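# Drive the cap screw into the bar with a hex key

## Task

Thread the loose cap screw into the bar and tighten it fully, using the one hex key that matches it. The breadboard is not fixed in place, and when the work is done it must be resting flat on the table.

## Robot and tools

Robot: two Doosan M1013 arms, left_arm and right_arm, each carrying a Robotiq 140 two-finger gripper with a wrist camera. The fingers can fold at a hinge. A part held in the outer quarter of the pads, near the tips, gets the full squeeze. Held closer to the palm, the fingers can wrap round it: narrow parts may slip or not be held, wide ones may be squeezed harder than asked. Pressing fingertips onto a surface folds them easily unless fully closed, so a gripper can pass a surface with little sign and then fail to grip.

Frames: all hand positions, orientations, velocities and targets are in the scene frame. Origin is at table-top height, midway between the nominal bases; +z up, +x out over the table, left_arm on +y. Real bases: left_arm at (+0.001, +0.452, 0) m, right_arm at (-0.069, -0.515, 0) m, each turned only slightly about z. end_effector_position is the centre of the closed pads (66 mm long); fingertips reach about 33 mm past it at gaps up to 40 mm, about 9 mm when fully open. The gripper's fingers point along its +z and close along its y. Reported poses may be off by a few centimetres, more at long reach.

Row layout (used by execute_actions and move): one list of 20 numbers, each in [-1, 1], covering both arms even if one stays still. First left_arm's 10, then right_arm's 10. Per arm: six joint numbers in the order waist, wrist pitch, shoulder, elbow, forearm roll, wrist roll; then gripper position, force_limit, speed, activate. The joint numbers are scaled offsets, not poses: they add to that arm's Joint targets as they stood at the start of the action (or move), not to the previous row. 1.0 equals 1.553 rad for waist and shoulder, 2.33 rad for elbow, 2.913 rad for forearm roll, wrist pitch and wrist roll. Zeros keep the targets. Joint ranges: elbow -2.792 to 2.792 rad, all others -6.283 to 6.283 rad; asking more than 0.010 rad beyond a range refuses the action for both arms. The gripper numbers are absolute commands: position +1 fully open (140 mm), about -0.8 pads touching, -1 closes until blocked; force_limit -1 to +1 (about 14 N to 58 N per pad on small parts at slow close); speed -1 to +1 (about 30 to 250 mm/s); both start at +1. To leave a gripper unchanged, resend its last position, force_limit and speed. activate stays 0; send 1 once only if fault reads 7 or 13, with nothing touching the outside of the fingers (it cycles and releases).

execute_actions: actions is a list of actions; each action is up to 15 rows, one per 1/30 s step, the last row held to step 15. cameras picks images (cam_high, cam_left_wrist, cam_right_wrist, or ["all"]); an empty actions list returns a status with all images.

move: target is one row or a list of up to 15 rows, all offsets counted from the same Joint targets. speed is the top joint speed in rad/s, 0.004 to 3.92, default 0.5, one value or one per target. blend in rad rounds corners of a list. stop_force (10 to 80 N, both arms) ends an arm's path when it feels that much push; use a slow speed with it and leave it out when backing off a contact. zero (with stop_force) resets the force baseline, default true. blocking=false returns early while the move continues. The paths do not avoid obstacles or the other arm. The result adds a move: line such as done, off_target, moving, held or fault, and maybe limits=held.

wait: seconds 0 to 3600, sends nothing new. stop: brakes a running move. zoom_image: camera plus region [x0, y0, x1, y1] in pixels, at most 504 by 504, from that camera's latest image. clear_fault: arm name; clears a torque or force fault already reported. read_manual: licence text only. finished_scene: scene number; ends the scene irreversibly, so call it only once the screw is tight and the breadboard lies flat.

Results: Joint positions, Joint velocities, Joint targets (the base for your next offsets), torques and external torques all list joints in the row order above, in rad, rad/s or N m. Flange force is along the gripper's own axes and includes held weight. object_status: 0 moving, 1 blocked while opening, 2 blocked while closing (a grip), 3 at the requested position or pads met. position_measured is in counts: 3 open, about 75 is 100 mm, 139 is 60 mm, 200 is 20 mm, 230 pads meet. Gripper fault 7 or 13 needs activate. Wrist depth gives a 7x7 grid of distances per wrist camera. "joint sent to its limit" and "joint command not followed" (clearance check between arms) flag withheld motion.

To tighten a grip while status is 2, raise force_limit and nudge position from -1 to -0.98. To loosen, open and close again slowly.

Avoid: contact torque over the load limits (waist and shoulder 312, elbow 147, wrist joints 41.4 N m) or 144 N outside force, which stop the arm until clear_fault; moving the tool too fast; pressing the arms or grippers against each other; gripping hard a part that still rests on something; dropping or flinging parts; knocking or tilting the loose breadboard; anything leaving the table. Long holds or stretched poses heat motors and can brake an arm for 30 to 60 s. Time spent thinking also runs the clock.

Each tool is called after "Call:" by a JSON object that holds its "method" and its "body", one argument or row to a line.

## Session

Call:
{"method": "execute_actions", "body": {
  "actions": []
}}

Scene clock: 0.00 s.
left_arm: end_effector_position=(+0.7211, +0.0592, +0.3672) position_measured=3 object_status=3 fault=0 end_effector_quat_wxyz=(-0.338, +0.614, +0.705, +0.110) | right_arm: end_effector_position=(+1.3246, -0.2983, +0.1668) position_measured=3 object_status=3 fault=0 end_effector_quat_wxyz=(-0.197, +0.887, -0.107, +0.405)
Joint names: [waist, wrist pitch, shoulder, elbow, forearm roll, wrist roll]
Joint positions: left_arm=[-0.632 2.313 0.834 0.653 0.346 -0.634] | right_arm=[0.048 0.71 1.254 0.283 0.309 1.757]
Joint velocities: within noise
Joint torques (N m): no reading
External joint torques (N m): no reading
Flange force (N): no reading
Wrist depth (mm): cam_left_wrist=[682 797 761 734 646 574 553 / 764 - 693 623 590 548 511 / 749 699 646 596 523 541 484 / 715 131 571 563 523 144 121 / - 554 529 519 490 467 105 / - 544 503 492 470 439 419 / - 538 485 472 442 418 409] | cam_right_wrist=[2520 3373 2811 2108 1783 1544 1362 / 3480 3004 2215 1843 1649 1492 1523 / 3088 2436 1843 1740 - - - / 2610 125 422 - - - 114 / - 112 373 - - - 113 / - - 362 - - - - / - 346 304 - - 225 214]
Joint targets: left_arm=[-0.632 2.313 0.834 0.653 0.346 -0.634] | right_arm=[0.048 0.710 1.254 0.283 0.309 1.757]
Tool commands: left_gripper/position=+1.0 left_gripper/force_limit=+1.0 left_gripper/speed=+1.0 left_gripper/activate=+0.0 right_gripper/position=+1.0 right_gripper/force_limit=+1.0 right_gripper/speed=+1.0 right_gripper/activate=+0.0
camera_calibration:
cam_left_wrist: T_world_to_cam=[[0.9431, 0.20545, -0.26144, -0.58855], [0.11983, -0.94343, -0.30916, 0.08547], [-0.31017, 0.26024, -0.91437, 0.68782]] pos_world=[0.75816, 0.02256, 0.50148]
cam_right_wrist: T_world_to_cam=[[-0.01422, -0.9009, -0.43379, -0.16676], [-0.86674, 0.22742, -0.44389, 1.29269], [0.49855, 0.36967, -0.78408, -0.27769]] pos_world=[1.2565, -0.34157, 0.28374]

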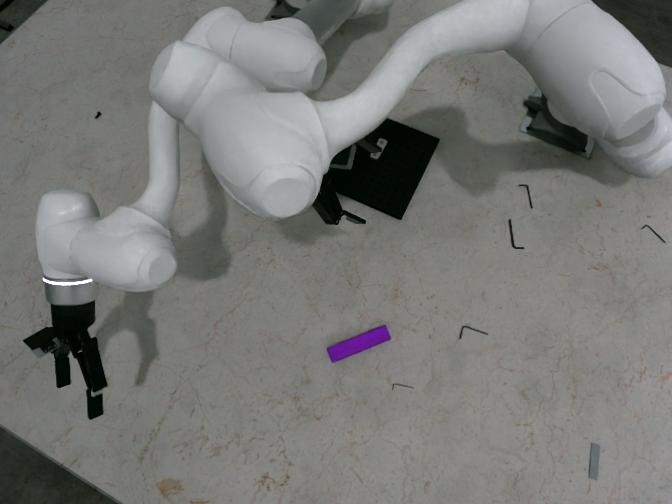

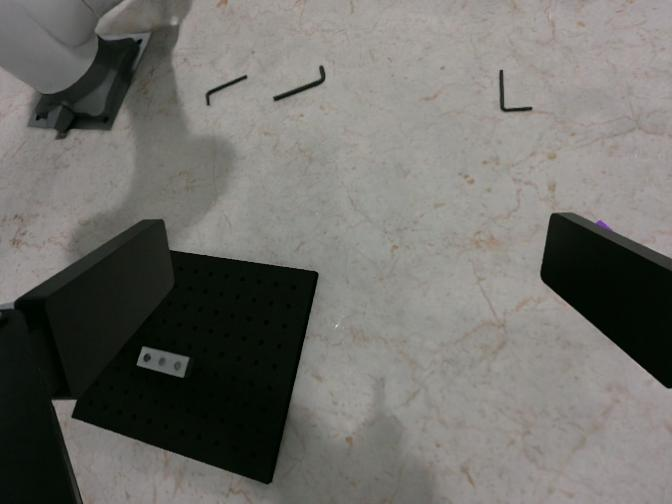

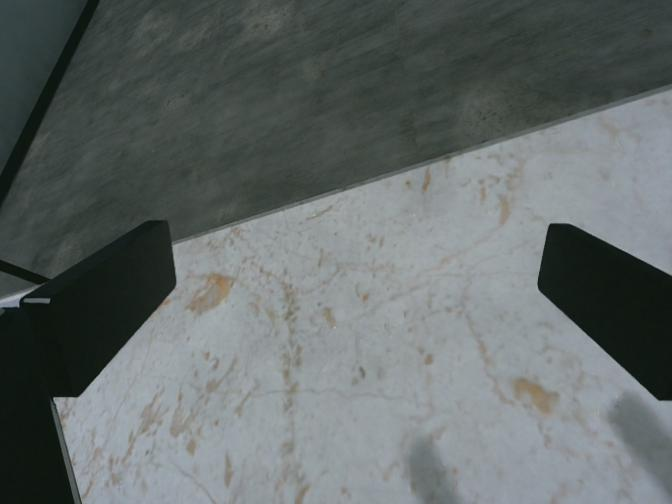

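Call:
{"method": "zoom_image", "body": {
  "camera": "cam_high",
  "region": [320, 100, 450, 230]
}}

Call:
{"method": "zoom_image", "body": {
  "camera": "cam_high",
  "region": [430, 160, 560, 290]
}}

Call:
{"method": "zoom_image", "body": {
  "camera": "cam_high",
  "region": [60, 80, 140, 160]
}}

Call:
{"method": "zoom_image", "body": {
  "camera": "cam_left_wrist",
  "region": [190, 40, 340, 130]
}}

Call:
{"method": "zoom_image", "body": {
  "camera": "cam_left_wrist",
  "region": [120, 320, 220, 400]
}}

Scaled by 3.877 from the camera's image (finer frame: 960x720).

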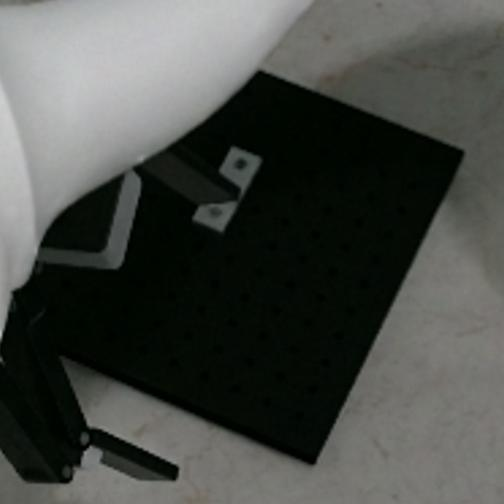

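Scaled by 3.877 from the camera's image (finer frame: 960x720).

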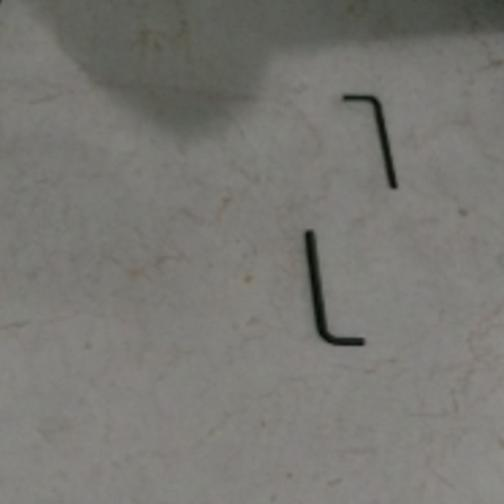

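Scaled by 6.300 from the camera's image (finer frame: 960x720).

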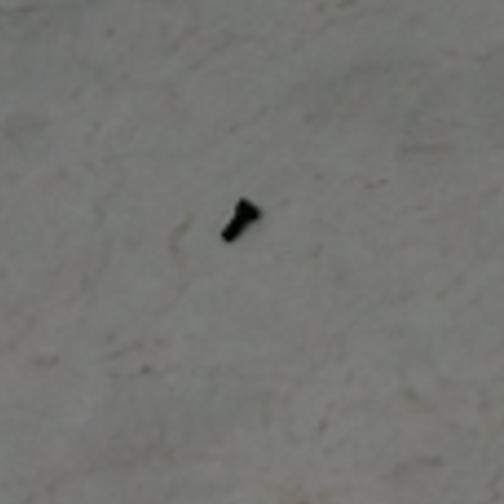

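Scaled by 3.360 from the camera's image (finer frame: 960x720).

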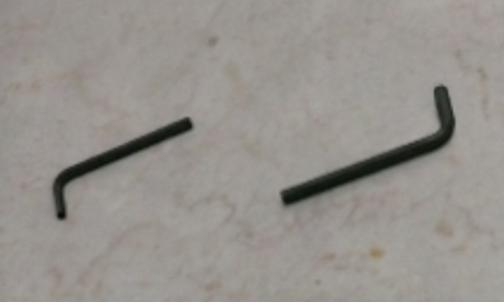

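Scaled by 5.040 from the camera's image (finer frame: 960x720).

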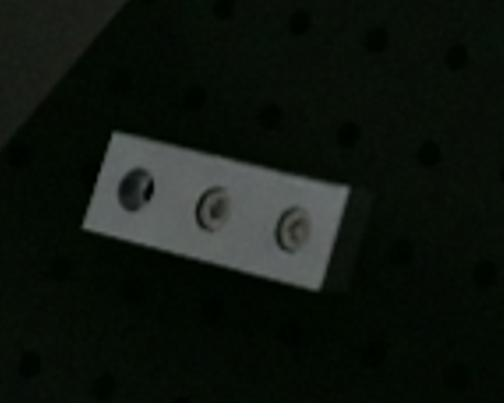

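Call:
{"method": "move", "body": {
  "target": [0.4354,-0.4029,-0.6281,0.6398,-0.1188,0.2287,-0.3,-1,1,0,-0.3824,0.1615,-0.4824,0.5036,-0.1061,-1.0,1,1,1,0],
  "speed": 1.3,
  "cameras": ["cam_right_wrist","cam_left_wrist"]
}}

Call:
{"method": "zoom_image", "body": {
  "camera": "cam_left_wrist",
  "region": [200, 140, 500, 340]
}}

Scene clock: 34.93 s.
left_arm: end_effector_position=(+0.4201, +0.5004, +0.2000) position_measured=167 object_status=3 fault=0 end_effector_quat_wxyz=(+0.000, +0.707, +0.707, +0.000) | right_arm: end_effector_position=(+0.6602, -0.8843, +0.1501) position_measured=3 object_status=3 fault=0 end_effector_quat_wxyz=(+0.000, +0.446, +0.895, +0.000)
Joint positions: left_arm=[0.045 1.14 -0.141 2.144 0 0.032] | right_arm=[-0.546 1.18 0.505 1.456 0 -1.156]
Joint torques (N m): left_arm=[-0.49 0.56 -23.95 -38.52 3.98 0.06] | right_arm=[6.43 0.57 -87.62 -38.08 4.09 0.16]
External joint torques (N m): left_arm=[0.37 -0.57 1.08 0.79 -0.06 -0.06] | right_arm=[-6.52 -0.53 -1.23 -0.84 -0.07 -0.16]
Flange force (N): left_arm=[0.8 0.9 3.1] | right_arm=[-3.0 -7.6 -0.7]
Wrist depth (mm): cam_left_wrist=[298 297 298 299 299 300 302 / 321 320 315 318 319 319 317 / 334 336 336 334 335 337 341 / 358 352 350 359 143 355 361 / - 90 77 383 124 86 78 / - 75 - 411 - 60 68 / - - - 449 - - -] | cam_right_wrist=[- - - - - - - / - - 261 260 - - - / - - - - - - - / - 120 - - - - 113 / - 119 - - - - 113 / - - 360 339 357 - - / - - 362 - 375 382 -]
Joint targets: left_arm=[0.045 1.140 -0.142 2.144 0.000 0.032] | right_arm=[-0.546 1.180 0.504 1.457 0.000 -1.156]
move: done
cam_left_wrist: T_world_to_cam=[[0.99985, -0.01403, 0.01035, -0.40742], [-0.01675, -0.93767, 0.34712, 0.40937], [0.00484, -0.34724, -0.93776, 0.50302]] pos_world=[0.41178, 0.55281, 0.33383]
cam_right_wrist: T_world_to_cam=[[0.79097, 0.61176, -0.01121, 0.03119], [0.57938, -0.74296, 0.33515, -1.08708], [0.1967, -0.27159, -0.9421, -0.08708]] pos_world=[0.6223, -0.85039, 0.28265]
Images, in order (width x height): cam_left_wrist 672x504, cam_right_wrist 672x504.

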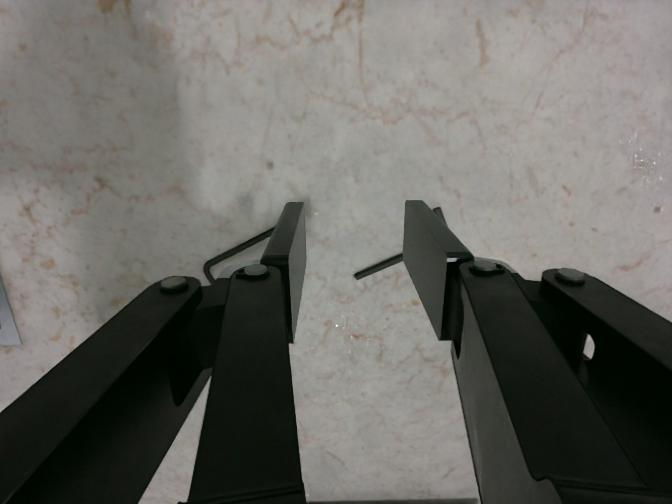

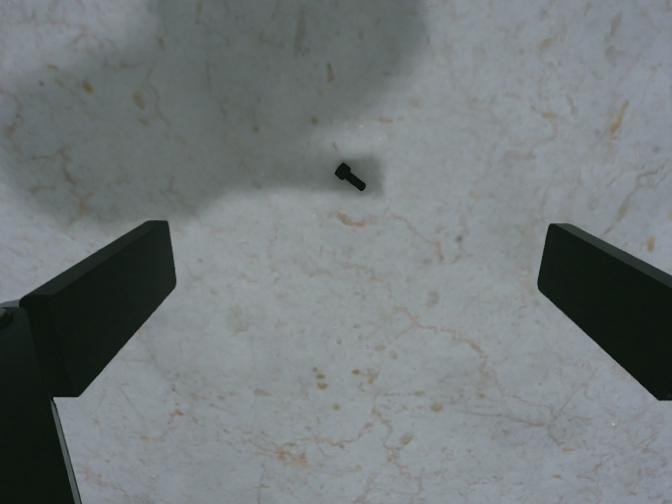

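Scaled by 1.680 from the camera's image (finer frame: 960x720).

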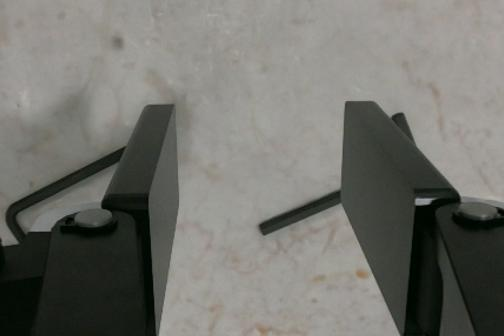

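Call:
{"method": "zoom_image", "body": {
  "camera": "cam_right_wrist",
  "region": [320, 150, 380, 210]
}}

Call:
{"method": "zoom_image", "body": {
  "camera": "cam_left_wrist",
  "region": [340, 230, 410, 290]
}}

Call:
{"method": "zoom_image", "body": {
  "camera": "cam_left_wrist",
  "region": [200, 220, 290, 290]
}}

Scaled by 8.400 from the camera's image (finer frame: 960x720).

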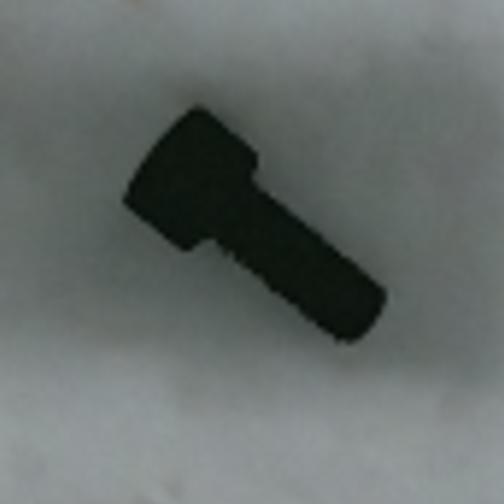

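Scaled by 7.200 from the camera's image (finer frame: 960x720).

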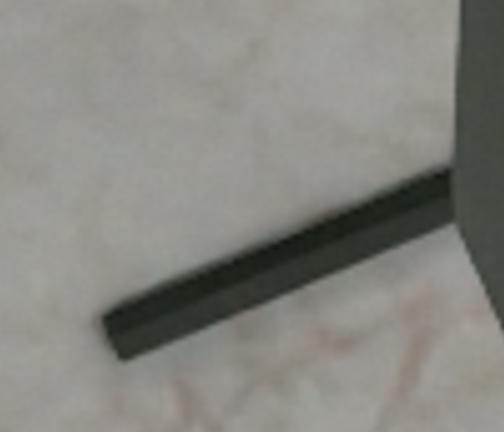

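Scaled by 5.600 from the camera's image (finer frame: 960x720).

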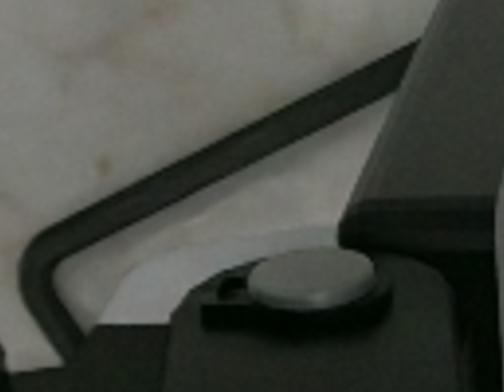

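Call:
{"method": "move", "body": {
  "target": [-0.1264,-0.0613,0.0858,0.0193,0,-0.7501,1,-1,1,0,0.0073,-0.0456,0.0471,0.0259,0,-0.3143,-0.4,-1,0,0],
  "speed": 1.0,
  "cameras": ["cam_right_wrist","cam_left_wrist"]
}}

Call:
{"method": "zoom_image", "body": {
  "camera": "cam_right_wrist",
  "region": [300, 130, 420, 250]
}}

Call:
{"method": "zoom_image", "body": {
  "camera": "cam_left_wrist",
  "region": [240, 100, 440, 300]
}}

Scene clock: 71.10 s.
left_arm: end_effector_position=(+0.4540, +0.4124, +0.1198) position_measured=3 object_status=3 fault=0 end_effector_quat_wxyz=(+0.000, -0.208, +0.978, +0.000) | right_arm: end_effector_position=(+0.6693, -0.8788, +0.0598) position_measured=179 object_status=3 fault=0 end_effector_quat_wxyz=(+0.000, -0.001, +1.000, +0.000)
Joint positions: left_arm=[-0.151 0.961 -0.008 2.189 0 -2.153] | right_arm=[-0.535 1.048 0.578 1.517 0 -2.072]
Joint torques (N m): left_arm=[-0.72 0.65 -33.77 -34.97 3.55 0.12] | right_arm=[6.21 0.51 -91.28 -35.49 3.85 0.16]
External joint torques (N m): left_arm=[0.65 -0.62 1.1 1.01 -0.08 -0.12] | right_arm=[-6.04 -0.47 -2.64 -1.2 -0.1 -0.16]
Flange force (N): left_arm=[-0.8 0.9 3.7] | right_arm=[4.8 -6.0 -2.3]
Wrist depth (mm): cam_left_wrist=[224 225 225 225 226 227 227 / 239 239 238 239 240 240 242 / 255 253 255 256 255 255 257 / 263 131 272 271 270 268 122 / - 286 291 291 292 293 106 / - 312 312 317 316 316 318 / - 336 340 341 341 344 345] | cam_right_wrist=[- - - - - - - / - - - 185 180 - - / - - - - - - - / - - - - 122 - - / - - 93 - - - - / - - - - - - - / - - - 254 - - -]
Joint targets: left_arm=[-0.151 0.961 -0.008 2.189 0.000 -2.153] | right_arm=[-0.535 1.048 0.578 1.517 0.000 -2.072]
move: done
cam_left_wrist: T_world_to_cam=[[-0.39278, 0.91957, 0.01078, -0.19462], [0.86374, 0.36487, 0.34759, -0.58182], [0.3157, 0.14584, -0.93759, 0.05269]] pos_world=[0.40947, 0.38357, 0.25373]
cam_right_wrist: T_world_to_cam=[[-0.0143, 0.99984, -0.01109, 0.89963], [0.94225, 0.01719, 0.33448, -0.63285], [0.33461, -0.00567, -0.94234, -0.03098]] pos_world=[0.61953, -0.88878, 0.19245]
Images, in order (width x height): cam_left_wrist 672x504, cam_right_wrist 672x504.

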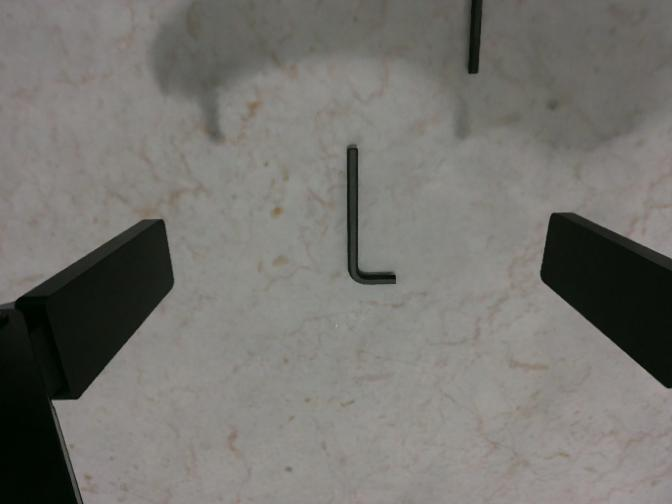

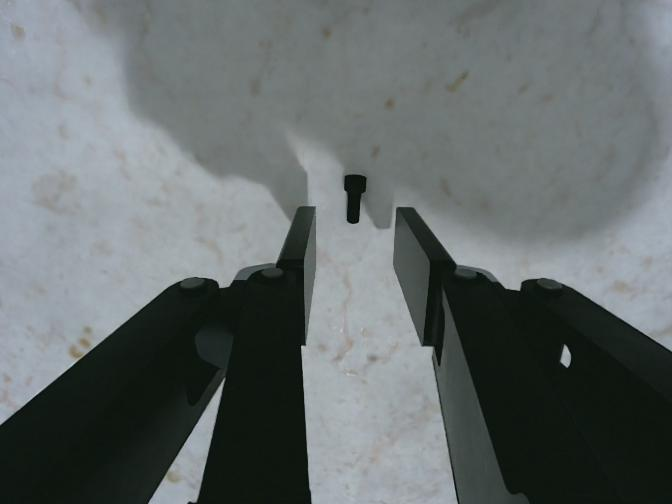

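Scaled by 4.200 from the camera's image (finer frame: 960x720).

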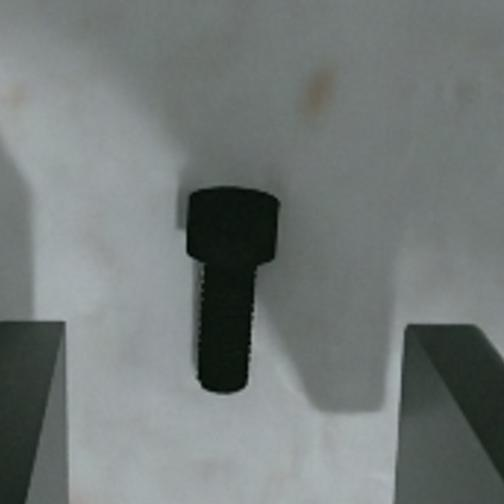

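Scaled by 2.520 from the camera's image (finer frame: 960x720).

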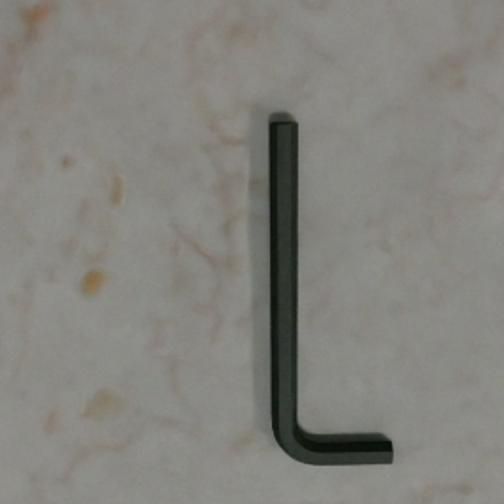

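Call:
{"method": "move", "body": {
  "target": [
    [0,0,0,0,0,0,1,-1,1,0,0.0019,-0.0124,0.0159,0.0043,0,0.0101,-0.4,-1,0,0],
    [0,0,0,0,0,0,1,-1,1,0,0.0019,-0.0124,0.0159,0.0043,0,0.0101,-1,-1,-1,0],
    [-0.3754,0.2472,0.2099,-0.4494,0,-1.0,-0.4,-1,1,0,0.0019,0.0754,-0.0566,-0.0571,0,0.0101,-1,-1,-1,0]
  ],
  "speed": [0.06,0.1,1.3],
  "cameras": ["cam_right_wrist"]
}}

Call:
{"method": "zoom_image", "body": {
  "camera": "cam_right_wrist",
  "region": [290, 150, 420, 280]
}}

Scene clock: 105.30 s.
left_arm: end_effector_position=(+0.5749, -0.0317, +0.4711) position_measured=179 object_status=0 fault=0 end_effector_quat_wxyz=(+0.000, +0.981, -0.195, +0.001) | right_arm: end_effector_position=(+0.6730, -0.8781, +0.2004) position_measured=205 object_status=2 fault=0 end_effector_quat_wxyz=(+0.000, +0.013, +1.000, +0.000)
Joint positions: left_arm=[-0.735 1.681 0.318 1.142 0 -5.066] | right_arm=[-0.532 1.267 0.49 1.384 0 -2.042]
Joint torques (N m): left_arm=[-0.23 0.51 -76.9 -42.6 4.3 0.14] | right_arm=[6.29 0.56 -87.36 -38.99 4.23 0.25]
External joint torques (N m): left_arm=[0.32 -0.57 3.48 1.27 -0.04 -0.14] | right_arm=[-6.29 -0.53 -2.31 -1.45 -0.1 -0.25]
Flange force (N): left_arm=[2.7 0.6 3.0] | right_arm=[4.1 -6.8 -1.9]
Wrist depth (mm): cam_left_wrist=[540 554 548 552 550 556 546 / 569 574 593 579 574 582 585 / 646 612 - 618 - - 624 / 666 656 - 623 135 662 656 / 693 78 83 670 - 86 75 / - 74 - 759 - 60 65 / - - - - - - -] | cam_right_wrist=[- - - - - - - / - - - - - 305 - / - - - 321 337 - - / - - - - 344 360 - / - - - - - - - / - - - - - - - / - - - - - - -]
Joint targets: left_arm=[-0.735 1.681 0.318 1.142 0.000 -5.066] | right_arm=[-0.532 1.267 0.490 1.384 0.000 -2.042]
move: done
cam_right_wrist: T_world_to_cam=[[0.01215, 0.99986, -0.01175, 0.88277], [0.94198, -0.0075, 0.33558, -0.70507], [0.33544, -0.01515, -0.94194, 0.09138]] pos_world=[0.62279, -0.88655, 0.33306]

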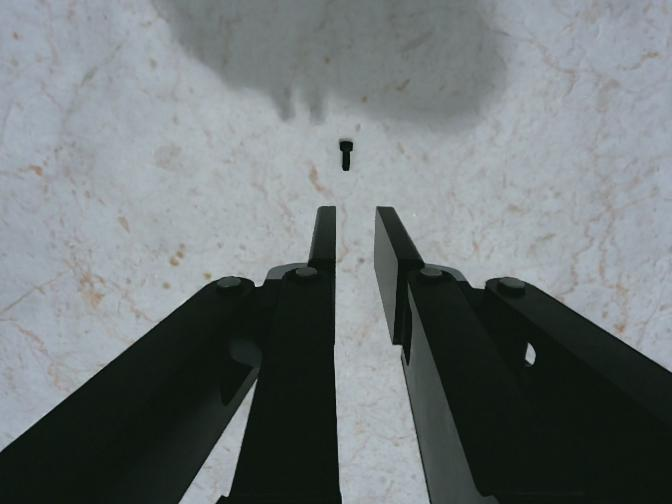

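Scaled by 3.877 from the camera's image (finer frame: 960x720).

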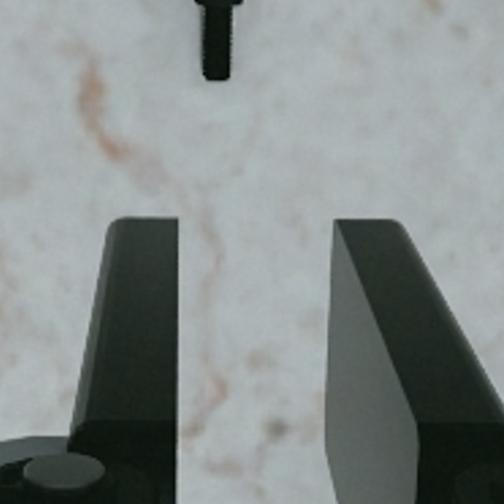

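Call:
{"method": "move", "body": {
  "target": [
    [0,0,0,0,0,0,-0.4,-1,1,0,0,0,0,0,0,0,-0.4,-1,0,0],
    [0,0,0,0,0,0,-0.4,-1,1,0,-0.0005,-0.0748,0.0579,0.0552,0,0,-0.4,-1,0,0],
    [0,0,0,0,0,0,-0.4,-1,1,0,-0.0005,-0.0872,0.0709,0.0620,0,0,-1,-1,-1,0],
    [0,0,0,0,0,0,-0.4,-1,1,0,-0.0005,-0.0748,0.0579,0.0552,0,0,-1,-1,-1,0]
  ],
  "speed": [0.3,0.25,0.06,0.1],
  "cameras": ["cam_right_wrist"]
}}

Call:
{"method": "zoom_image", "body": {
  "camera": "cam_right_wrist",
  "region": [290, 130, 420, 260]
}}

Scene clock: 122.77 s.
left_arm: end_effector_position=(+0.5749, -0.0317, +0.4711) position_measured=179 object_status=3 fault=0 end_effector_quat_wxyz=(+0.000, +0.981, -0.195, +0.001) | right_arm: end_effector_position=(+0.6718, -0.8781, +0.0604) position_measured=222 object_status=2 fault=0 end_effector_quat_wxyz=(+0.000, +0.013, +1.000, +0.000)
Joint positions: left_arm=[-0.735 1.681 0.318 1.142 0 -5.066] | right_arm=[-0.532 1.049 0.58 1.512 0 -2.042]
Joint torques (N m): left_arm=[-0.19 0.56 -76.7 -42.65 4.32 0.12] | right_arm=[5.77 0.55 -91.39 -35.61 3.86 0.17]
External joint torques (N m): left_arm=[0.13 -0.62 4.06 1.54 -0.1 -0.12] | right_arm=[-5.86 -0.52 -2.67 -1.14 -0.11 -0.17]
Flange force (N): left_arm=[3.0 0.9 3.6] | right_arm=[4.7 -5.9 -2.2]
Wrist depth (mm): cam_left_wrist=[553 544 544 542 546 - 554 / 579 579 583 590 580 587 - / 611 - 593 596 616 619 632 / 658 643 - 624 124 670 704 / 699 78 83 670 - 86 78 / - 74 - 769 - 60 65 / - - - 811 - - -] | cam_right_wrist=[- - - 170 - - - / - - - - - - - / - 191 191 - - - - / 200 - - 127 - - - / - - - - 85 - - / - - - - - - - / - - - - - - -]
Joint targets: left_arm=[-0.735 1.681 0.318 1.142 0.000 -5.066] | right_arm=[-0.532 1.049 0.580 1.512 0.000 -2.042]
move: done
cam_right_wrist: T_world_to_cam=[[0.01299, 0.99985, -0.01145, 0.88065], [0.94214, -0.0084, 0.33511, -0.65783], [0.33496, -0.01514, -0.94211, -0.03988]] pos_world=[0.62169, -0.88665, 0.19295]

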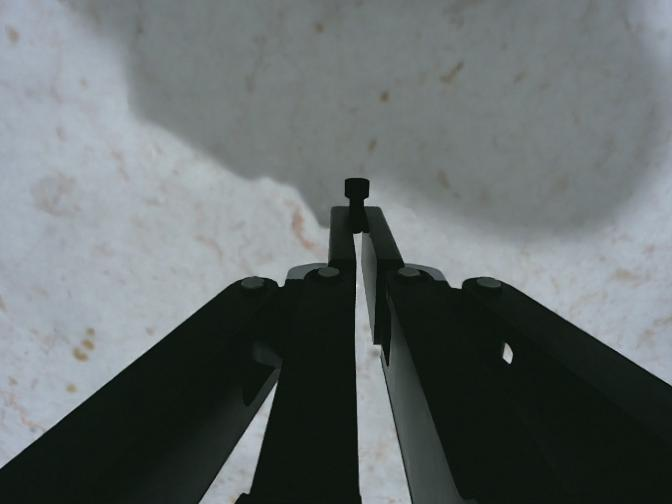

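Scaled by 3.877 from the camera's image (finer frame: 960x720).

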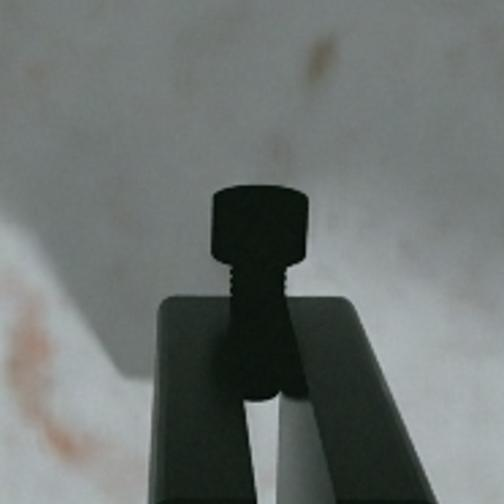

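Call:
{"method": "move", "body": {
  "target": [
    [0,0,0,0,0,0,-0.4,-1,1,0,0,0.0748,-0.0580,-0.0549,0,0,-1,-1,-1,0],
    [0,0,0,0,0,-0.3378,-0.4,-1,1,0,0.7070,-0.6502,-0.3007,0.3395,0,-0.9166,-1,-1,-1,0],
    [-0.0019,-0.0438,-0.0039,0.0582,0,-0.3399,-0.4,-1,1,0,0.7070,-0.6502,-0.3007,0.3395,0,-0.9166,-1,-1,-1,0]
  ],
  "speed": [0.6,1.0,0.15],
  "blend": [0.03,0,0],
  "cameras": ["cam_right_wrist","cam_left_wrist"]
}}

Call:
{"method": "zoom_image", "body": {
  "camera": "cam_left_wrist",
  "region": [256, 150, 456, 350]
}}

Call:
{"method": "zoom_image", "body": {
  "camera": "cam_right_wrist",
  "region": [250, 80, 450, 280]
}}

Scene clock: 138.27 s.
left_arm: end_effector_position=(+0.5729, -0.0329, +0.4000) position_measured=179 object_status=3 fault=0 end_effector_quat_wxyz=(+0.000, +0.956, +0.292, +0.000) | right_arm: end_effector_position=(+0.5491, -0.0494, +0.3501) position_measured=222 object_status=2 fault=0 end_effector_quat_wxyz=(-0.209, +0.676, +0.209, +0.675)
Joint positions: left_arm=[-0.738 1.553 0.312 1.277 0 -6.056] | right_arm=[0.566 -0.845 0.113 2.304 0 -4.712]
Joint torques (N m): left_arm=[-0.9 0.52 -76.26 -42.77 4.38 0.03] | right_arm=[6.14 -2.38 -41.31 -30.26 3.11 0.22]
External joint torques (N m): left_arm=[0.95 -0.54 3.34 1.25 -0.08 -0.03] | right_arm=[-6.06 -0.42 -1.28 -0.66 -0.23 -0.22]
Flange force (N): left_arm=[1.9 2.1 3.2] | right_arm=[1.6 14.1 -0.8]
Wrist depth (mm): cam_left_wrist=[483 480 485 481 478 480 489 / 505 521 491 504 513 510 519 / 541 534 521 506 542 564 538 / 571 552 546 178 125 579 - / 602 78 83 195 126 85 75 / - 74 - 213 - 60 65 / - - - 230 - - -] | cam_right_wrist=[2674 - - - 134 - - / 2963 - - - 148 6091 4385 / 2358 2848 - 162 6265 4475 - / - 1246 - 126 4217 3847 3915 / - - - - 85 - - / - - - - - - - / - - - - - - -]
Joint targets: left_arm=[-0.738 1.553 0.312 1.277 0.000 -6.056] | right_arm=[0.566 -0.845 0.113 2.304 0.000 -4.712]
move: done
cam_left_wrist: T_world_to_cam=[[0.54714, -0.83699, 0.00979, -0.33724], [-0.78679, -0.51026, 0.34728, 0.29755], [-0.28567, -0.19771, -0.93771, 0.67597]] pos_world=[0.61173, 0.00321, 0.53383]
cam_right_wrist: T_world_to_cam=[[0.57451, -0.8184, 0.01294, -0.34975], [-0.26778, -0.20287, -0.94188, 0.46951], [0.77346, 0.53765, -0.3357, -0.13903]] pos_world=[0.43419, -0.11623, 0.40007]
Images, in order (width x height): cam_left_wrist 672x504, cam_right_wrist 672x504.

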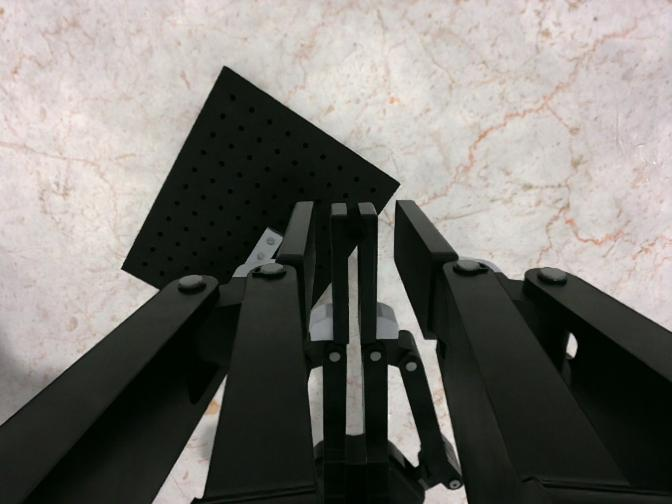

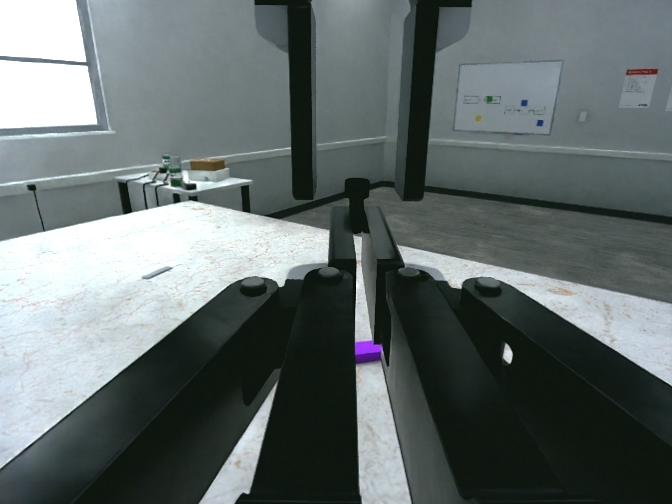

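Scaled by 2.520 from the camera's image (finer frame: 960x720).

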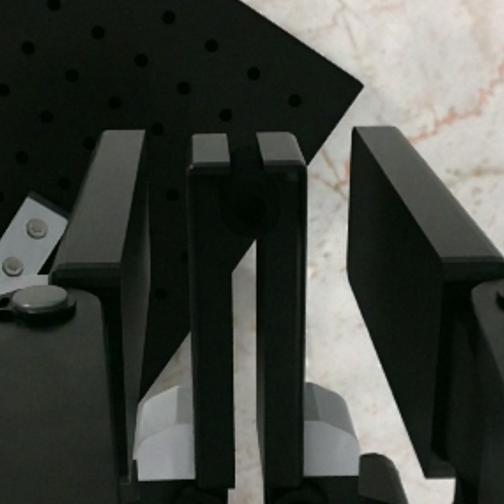

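Scaled by 2.520 from the camera's image (finer frame: 960x720).

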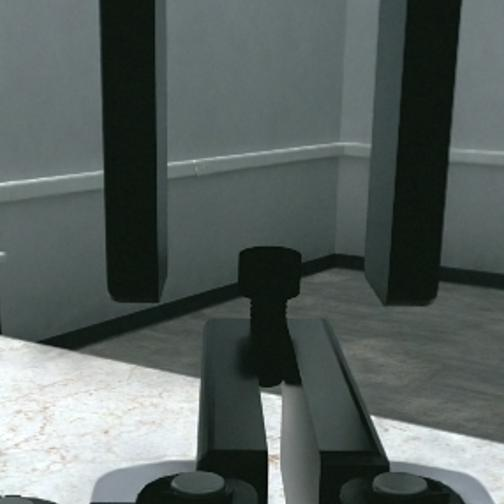

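Call:
{"method": "move", "body": {
  "target": [
    [0,0,0,0,0,0,-1,-1,-1,0,0,0,0,0,0,0,-1,-1,-1,0],
    [0,0,0,0,0,0,-1,-1,-1,0,0,0,0,0,0,0,-0.4,-1,-1,0],
    [0,0,0,0,0,0,-0.98,-0.1,-1,0,0,-0.0041,-0.0780,0.0570,0,0,-0.4,-1,-1,0]
  ],
  "speed": [0.3,0.3,0.25],
  "cameras": ["cam_right_wrist","cam_left_wrist"]
}}

Call:
{"method": "move", "body": {
  "target": [
    [-0.1378,-0.0175,-0.1560,0.1257,0,0,-0.98,-0.1,-1,0,-0.36,0,0,0,0,0,-0.4,-1,-1,0],
    [-0.1378,-0.1570,-0.0097,0.2541,0,0.4614,-0.98,-0.1,-1,0,-0.36,0,0,0,0,0,-0.4,-1,-1,0]
  ],
  "speed": [0.6,0.8],
  "cameras": ["cam_left_wrist"]
}}

Call:
{"method": "zoom_image", "body": {
  "camera": "cam_left_wrist",
  "region": [286, 150, 426, 290]
}}

Scene clock: 170.77 s.
left_arm: end_effector_position=(+0.5729, -0.0328, +0.3999) position_measured=217 object_status=2 fault=0 end_effector_quat_wxyz=(+0.000, +0.956, +0.292, +0.000) | right_arm: end_effector_position=(+0.4832, -0.0946, +0.3498) position_measured=179 object_status=3 fault=0 end_effector_quat_wxyz=(-0.209, +0.676, +0.209, +0.675)
Joint positions: left_arm=[-0.738 1.553 0.312 1.277 0 -6.056] | right_arm=[0.566 -0.857 -0.009 2.436 0 -4.712]
Joint torques (N m): left_arm=[-0.44 0.6 -76.39 -42.86 4.37 0.07] | right_arm=[6.53 -2.32 -28.49 -29.54 2.97 0.24]
External joint torques (N m): left_arm=[0.57 -0.61 2.65 1.1 -0.04 -0.07] | right_arm=[-6.61 -0.47 -0.79 -1 -0.12 -0.24]
Flange force (N): left_arm=[1.1 1.4 3.1] | right_arm=[1.1 18.2 0.3]
Wrist depth (mm): cam_left_wrist=[470 480 483 483 482 484 489 / 506 506 494 512 510 513 510 / 544 537 510 510 546 544 538 / 573 561 533 110 571 577 588 / 618 73 83 77 87 81 611 / - - 72 - - 76 61 / - - - - - - 61] | cam_right_wrist=[2741 3045 - 204 - - - / 2848 4767 4767 4475 - - - / 3273 - 2963 5770 - - - / - - - - 147 3847 3847 / - - 93 - - - - / - - - - - - - / - - - - - - -]
Joint targets: left_arm=[-0.738 1.553 0.312 1.277 0.000 -6.056] | right_arm=[0.566 -0.857 -0.009 2.436 0.000 -4.712]
move: done
cam_left_wrist: T_world_to_cam=[[0.54717, -0.83697, 0.00972, -0.33722], [-0.78673, -0.51029, 0.34735, 0.29748], [-0.28576, -0.1977, -0.93768, 0.67601]] pos_world=[0.61173, 0.00321, 0.53383]
cam_right_wrist: T_world_to_cam=[[0.57451, -0.81839, 0.01297, -0.34883], [-0.26761, -0.2028, -0.94194, 0.44236], [0.77351, 0.53769, -0.33552, -0.06386]] pos_world=[0.36819, -0.16143, 0.39977]
Images, in order (width x height): cam_left_wrist 672x504, cam_right_wrist 672x504.

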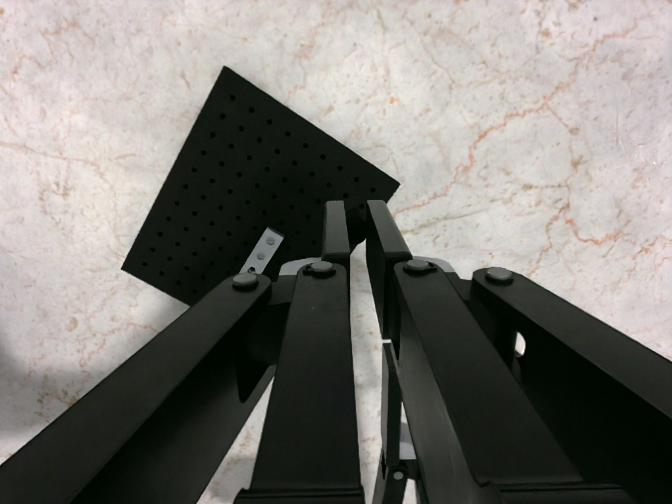

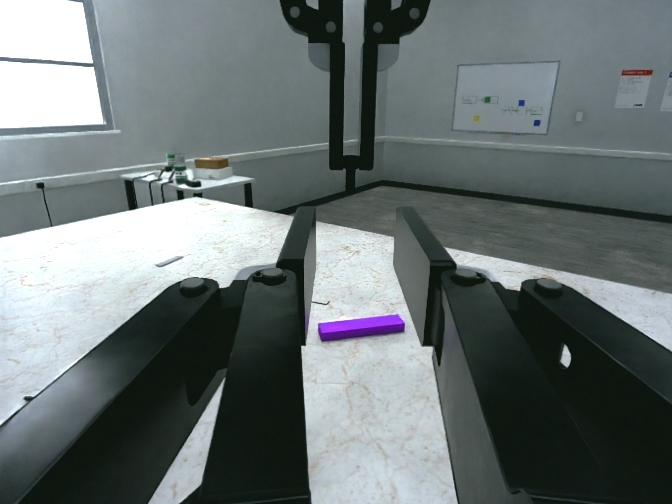

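Scene clock: 174.10 s.
left_arm: end_effector_position=(+0.3743, -0.0244, +0.1019) position_measured=217 object_status=2 fault=0 end_effector_quat_wxyz=(-0.028, +0.884, -0.463, -0.053) | right_arm: end_effector_position=(+0.6220, -0.4516, +0.3498) position_measured=179 object_status=3 fault=0 end_effector_quat_wxyz=(-0.015, +0.707, +0.015, +0.707)
Joint positions: left_arm=[-0.952 1.096 0.297 1.869 0 -4.712] | right_arm=[0.007 -0.857 -0.009 2.436 0 -4.712]
Joint torques (N m): left_arm=[-0.53 0.84 -66.74 -35.01 3.58 0.09] | right_arm=[6.58 -2.3 -28.42 -29.59 3.02 0.24]
External joint torques (N m): left_arm=[0.75 -0.56 1.83 0.72 -0.03 -0.09] | right_arm=[-6.56 -0.51 -1.46 -1 -0.16 -0.24]
Flange force (N): left_arm=[1.2 -1.1 3.2] | right_arm=[2.2 18.3 -0.8]
Wrist depth (mm): cam_left_wrist=[178 178 179 180 179 197 203 / 191 193 190 193 190 194 215 / 209 208 209 201 209 211 238 / 227 228 224 110 222 255 260 / 283 240 83 77 87 81 280 / - - 72 - - 76 61 / - - - - - - 61] | cam_right_wrist=[- - - - - - 3273 / - - 6091 - - - - / - - - 5099 5221 3480 5099 / 5099 4217 3716 4060 3716 4299 3915 / - - 93 772 - - - / - - - - - - - / - - - - - - -]
Joint targets: left_arm=[-0.952 1.096 0.297 1.869 0.000 -4.712] | right_arm=[0.007 -0.857 -0.009 2.436 0.000 -4.712]
move: done
cam_left_wrist: T_world_to_cam=[[-0.82924, -0.55877, 0.01207, 0.3031], [-0.49228, 0.74046, 0.45757, 0.15815], [-0.26461, 0.3735, -0.88909, 0.34252]] pos_world=[0.41983, -0.07567, 0.22851]

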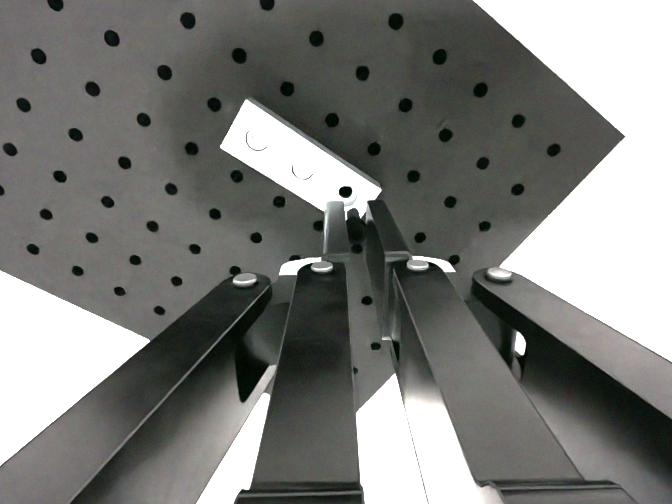

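Scaled by 3.600 from the camera's image (finer frame: 960x720).

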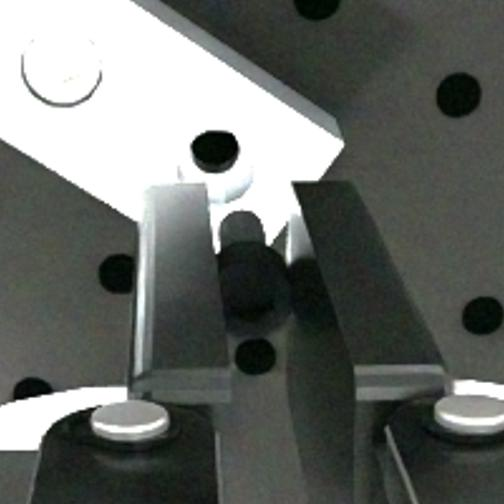

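Call:
{"method": "execute_actions", "body": {
  "actions": [],
  "cameras": ["cam_left_wrist"]
}}

Call:
{"method": "zoom_image", "body": {
  "camera": "cam_left_wrist",
  "region": [246, 130, 406, 250]
}}

Scene clock: 204.37 s.
left_arm: end_effector_position=(+0.3743, -0.0244, +0.1019) position_measured=217 object_status=2 fault=0 end_effector_quat_wxyz=(-0.028, +0.884, -0.463, -0.053) | right_arm: end_effector_position=(+0.6220, -0.4516, +0.3498) position_measured=179 object_status=3 fault=0 end_effector_quat_wxyz=(-0.015, +0.707, +0.015, +0.707)
Joint names: [waist, wrist pitch, shoulder, elbow, forearm roll, wrist roll]
Joint positions: left_arm=[-0.952 1.096 0.297 1.869 0 -4.712] | right_arm=[0.007 -0.857 -0.009 2.436 0 -4.712]
Joint velocities: within noise
Joint torques (N m): left_arm=[-0.5 0.83 -67.08 -35.04 3.55 0.17] | right_arm=[6.26 -2.31 -28.71 -29.66 3.05 0.19]
External joint torques (N m): left_arm=[0.6 -0.55 2.91 0.95 -0.02 -0.17] | right_arm=[-6.26 -0.49 -0.82 -0.87 -0.2 -0.19]
Flange force (N): left_arm=[2.4 -0.8 4.3] | right_arm=[1.0 17.6 0.1]
Wrist depth (mm): cam_left_wrist=[178 178 175 178 179 196 203 / 191 192 189 193 194 195 214 / 209 208 209 201 210 211 238 / 227 228 225 110 221 254 260 / 281 240 84 77 87 80 280 / - - 72 - - 76 61 / - - - - - - 61] | cam_right_wrist=[- 4299 3716 - - - - / - - - - 4299 - - / - 4475 5348 - 5622 3780 3426 / 3987 3987 4568 4137 1070 3595 3537 / - - 93 - - - - / - - - - - - - / - - - - - - -]
Joint targets: left_arm=[-0.952 1.096 0.297 1.869 0.000 -4.712] | right_arm=[0.007 -0.857 -0.009 2.436 0.000 -4.712]
Tool commands: left_gripper/position=-0.98 left_gripper/force_limit=-0.1 left_gripper/speed=-1.0 left_gripper/activate=+0.0 right_gripper/position=-0.4 right_gripper/force_limit=-1.0 right_gripper/speed=-1.0 right_gripper/activate=+0.0
camera_calibration:
cam_left_wrist: T_world_to_cam=[[-0.82922, -0.5588, 0.01214, 0.30307], [-0.49227, 0.74044, 0.45762, 0.15817], [-0.26471, 0.37349, -0.88907, 0.34247]] pos_world=[0.41983, -0.07567, 0.22841]
Images, in order (width x height): cam_left_wrist 672x504.

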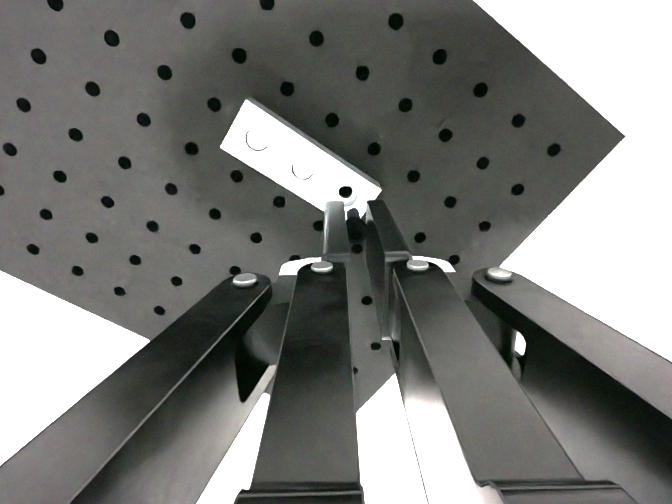

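Scaled by 3.150 from the camera's image (finer frame: 960x720).

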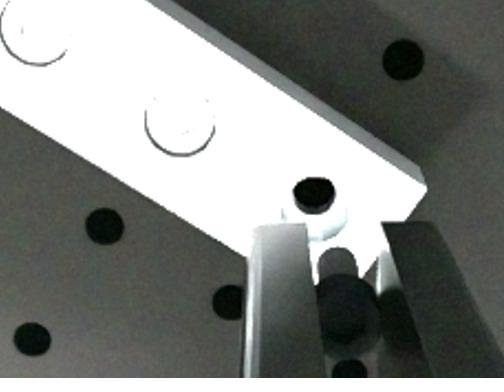

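Call:
{"method": "move", "body": {
  "target": [0.00314,-0.00852,0.01232,0.00244,0,0.00167,-0.98,-0.1,-1,0,0,0,0,0,0,0,-0.4,-1,-1,0],
  "speed": 0.05,
  "cameras": ["cam_left_wrist"]
}}

Call:
{"method": "zoom_image", "body": {
  "camera": "cam_left_wrist",
  "region": [286, 150, 406, 250]
}}

Scene clock: 220.70 s.
left_arm: end_effector_position=(+0.3785, -0.0253, +0.0869) position_measured=217 object_status=2 fault=0 end_effector_quat_wxyz=(-0.028, +0.884, -0.463, -0.053) | right_arm: end_effector_position=(+0.6220, -0.4516, +0.3498) position_measured=179 object_status=3 fault=0 end_effector_quat_wxyz=(-0.015, +0.707, +0.015, +0.707)
Joint positions: left_arm=[-0.947 1.071 0.316 1.875 0 -4.707] | right_arm=[0.007 -0.857 -0.009 2.436 0 -4.712]
Joint torques (N m): left_arm=[-0.09 0.84 -68.53 -34.38 3.53 0.12] | right_arm=[5.82 -2.26 -28.15 -29.7 2.96 0.22]
External joint torques (N m): left_arm=[0.07 -0.56 3.51 0.95 -0.07 -0.12] | right_arm=[-5.87 -0.54 -1.43 -0.86 -0.11 -0.22]
Flange force (N): left_arm=[3.3 -0.1 4.9] | right_arm=[1.9 16.2 -0.9]
Wrist depth (mm): cam_left_wrist=[165 164 165 166 166 183 189 / 177 177 175 178 179 179 201 / 192 192 190 185 192 195 215 / 209 210 208 110 135 212 242 / 232 222 83 77 87 81 262 / - - 72 - - 76 61 / - - - - - - 61] | cam_right_wrist=[5221 - - - - - - / - - 5482 - - - 4475 / - 4873 - 6091 5221 4767 4983 / 3780 3915 4217 3654 147 5622 4137 / - - 93 - - - - / - - - 625 - - - / - - - - - - -]
Joint targets: left_arm=[-0.947 1.071 0.316 1.875 0.000 -4.707] | right_arm=[0.007 -0.857 -0.009 2.436 0.000 -4.712]
move: done
cam_left_wrist: T_world_to_cam=[[-0.82919, -0.55882, 0.01269, 0.30627], [-0.49208, 0.74056, 0.45763, 0.16775], [-0.26513, 0.37322, -0.88905, 0.33088]] pos_world=[0.42423, -0.07657, 0.21351]

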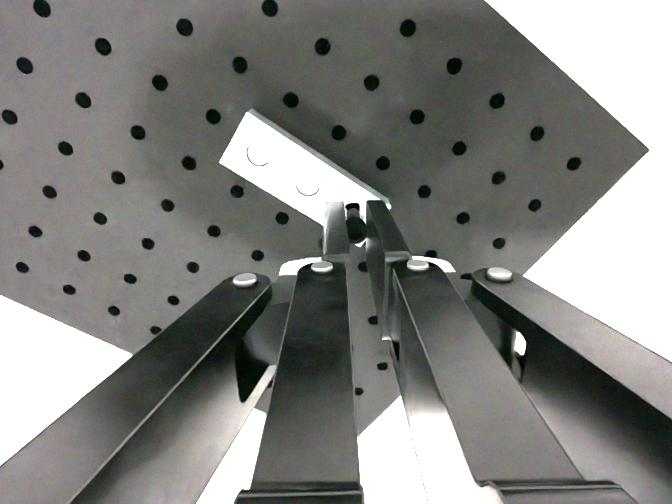

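Scaled by 4.200 from the camera's image (finer frame: 960x720).

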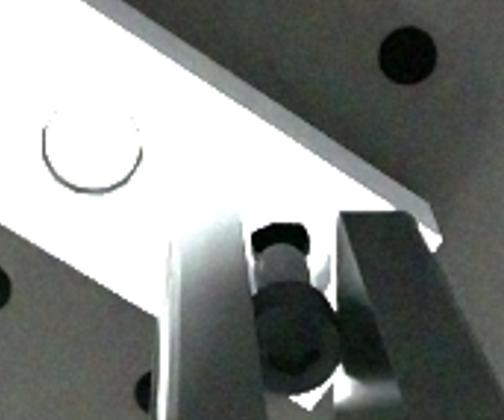

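Call:
{"method": "move", "body": {
  "target": [0.00026,-0.00679,0.00678,0.00397,0,0,-0.98,-0.1,-1,0,0,0,0,0,0,0,-0.4,-1,-1,0],
  "speed": 0.02,
  "stop_force": 12,
  "cameras": ["cam_left_wrist"]
}}

Call:
{"method": "zoom_image", "body": {
  "camera": "cam_left_wrist",
  "region": [286, 150, 406, 250]
}}

Scene clock: 231.97 s.
left_arm: end_effector_position=(+0.3785, -0.0249, +0.0759) position_measured=217 object_status=2 fault=0 end_effector_quat_wxyz=(-0.028, +0.884, -0.463, -0.053) | right_arm: end_effector_position=(+0.6220, -0.4516, +0.3498) position_measured=179 object_status=3 fault=0 end_effector_quat_wxyz=(-0.015, +0.707, +0.015, +0.707)
Joint positions: left_arm=[-0.946 1.052 0.326 1.884 0 -4.707] | right_arm=[0.007 -0.857 -0.009 2.436 0 -4.712]
Joint torques (N m): left_arm=[0.22 0.58 -63.84 -30.95 3.72 0.12] | right_arm=[5.92 -2.32 -28.49 -29.46 2.99 0.28]
External joint torques (N m): left_arm=[-0.08 -0.3 -2.43 -2.14 -0.29 -0.12] | right_arm=[-5.81 -0.49 -1.52 -1.13 -0.14 -0.28]
Flange force (N): left_arm=[0.3 0.3 -3.6] | right_arm=[2.5 16.0 -0.7]
Wrist depth (mm): cam_left_wrist=[154 154 155 156 156 175 179 / 167 167 166 168 169 173 188 / 180 182 176 175 183 184 187 / 198 199 195 110 193 197 231 / 216 210 83 77 87 81 250 / - - 72 - - 76 61 / - - - - - - 61] | cam_right_wrist=[- - - - - - - / - - 5770 6449 - - - / 4137 3847 3373 5770 6265 4568 4217 / 4983 4385 4217 141 147 3595 3595 / 834 - 93 746 - - - / - - - - - - - / - - - - - - -]
Joint targets: left_arm=[-0.946 1.052 0.326 1.884 0.000 -4.707] | right_arm=[0.007 -0.857 -0.009 2.436 0.000 -4.712]
move: done
cam_left_wrist: T_world_to_cam=[[-0.82896, -0.55917, 0.01272, 0.3065], [-0.49239, 0.74037, 0.45762, 0.17261], [-0.2653, 0.37308, -0.88906, 0.32101]] pos_world=[0.42423, -0.07617, 0.20251]

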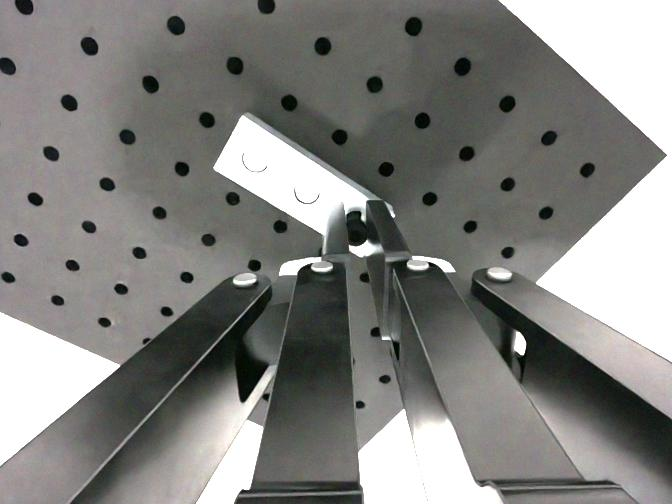

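Scaled by 4.200 from the camera's image (finer frame: 960x720).

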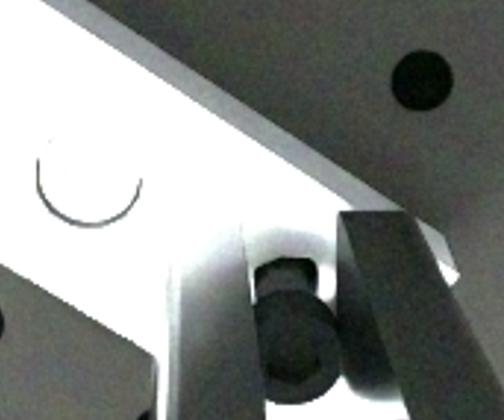

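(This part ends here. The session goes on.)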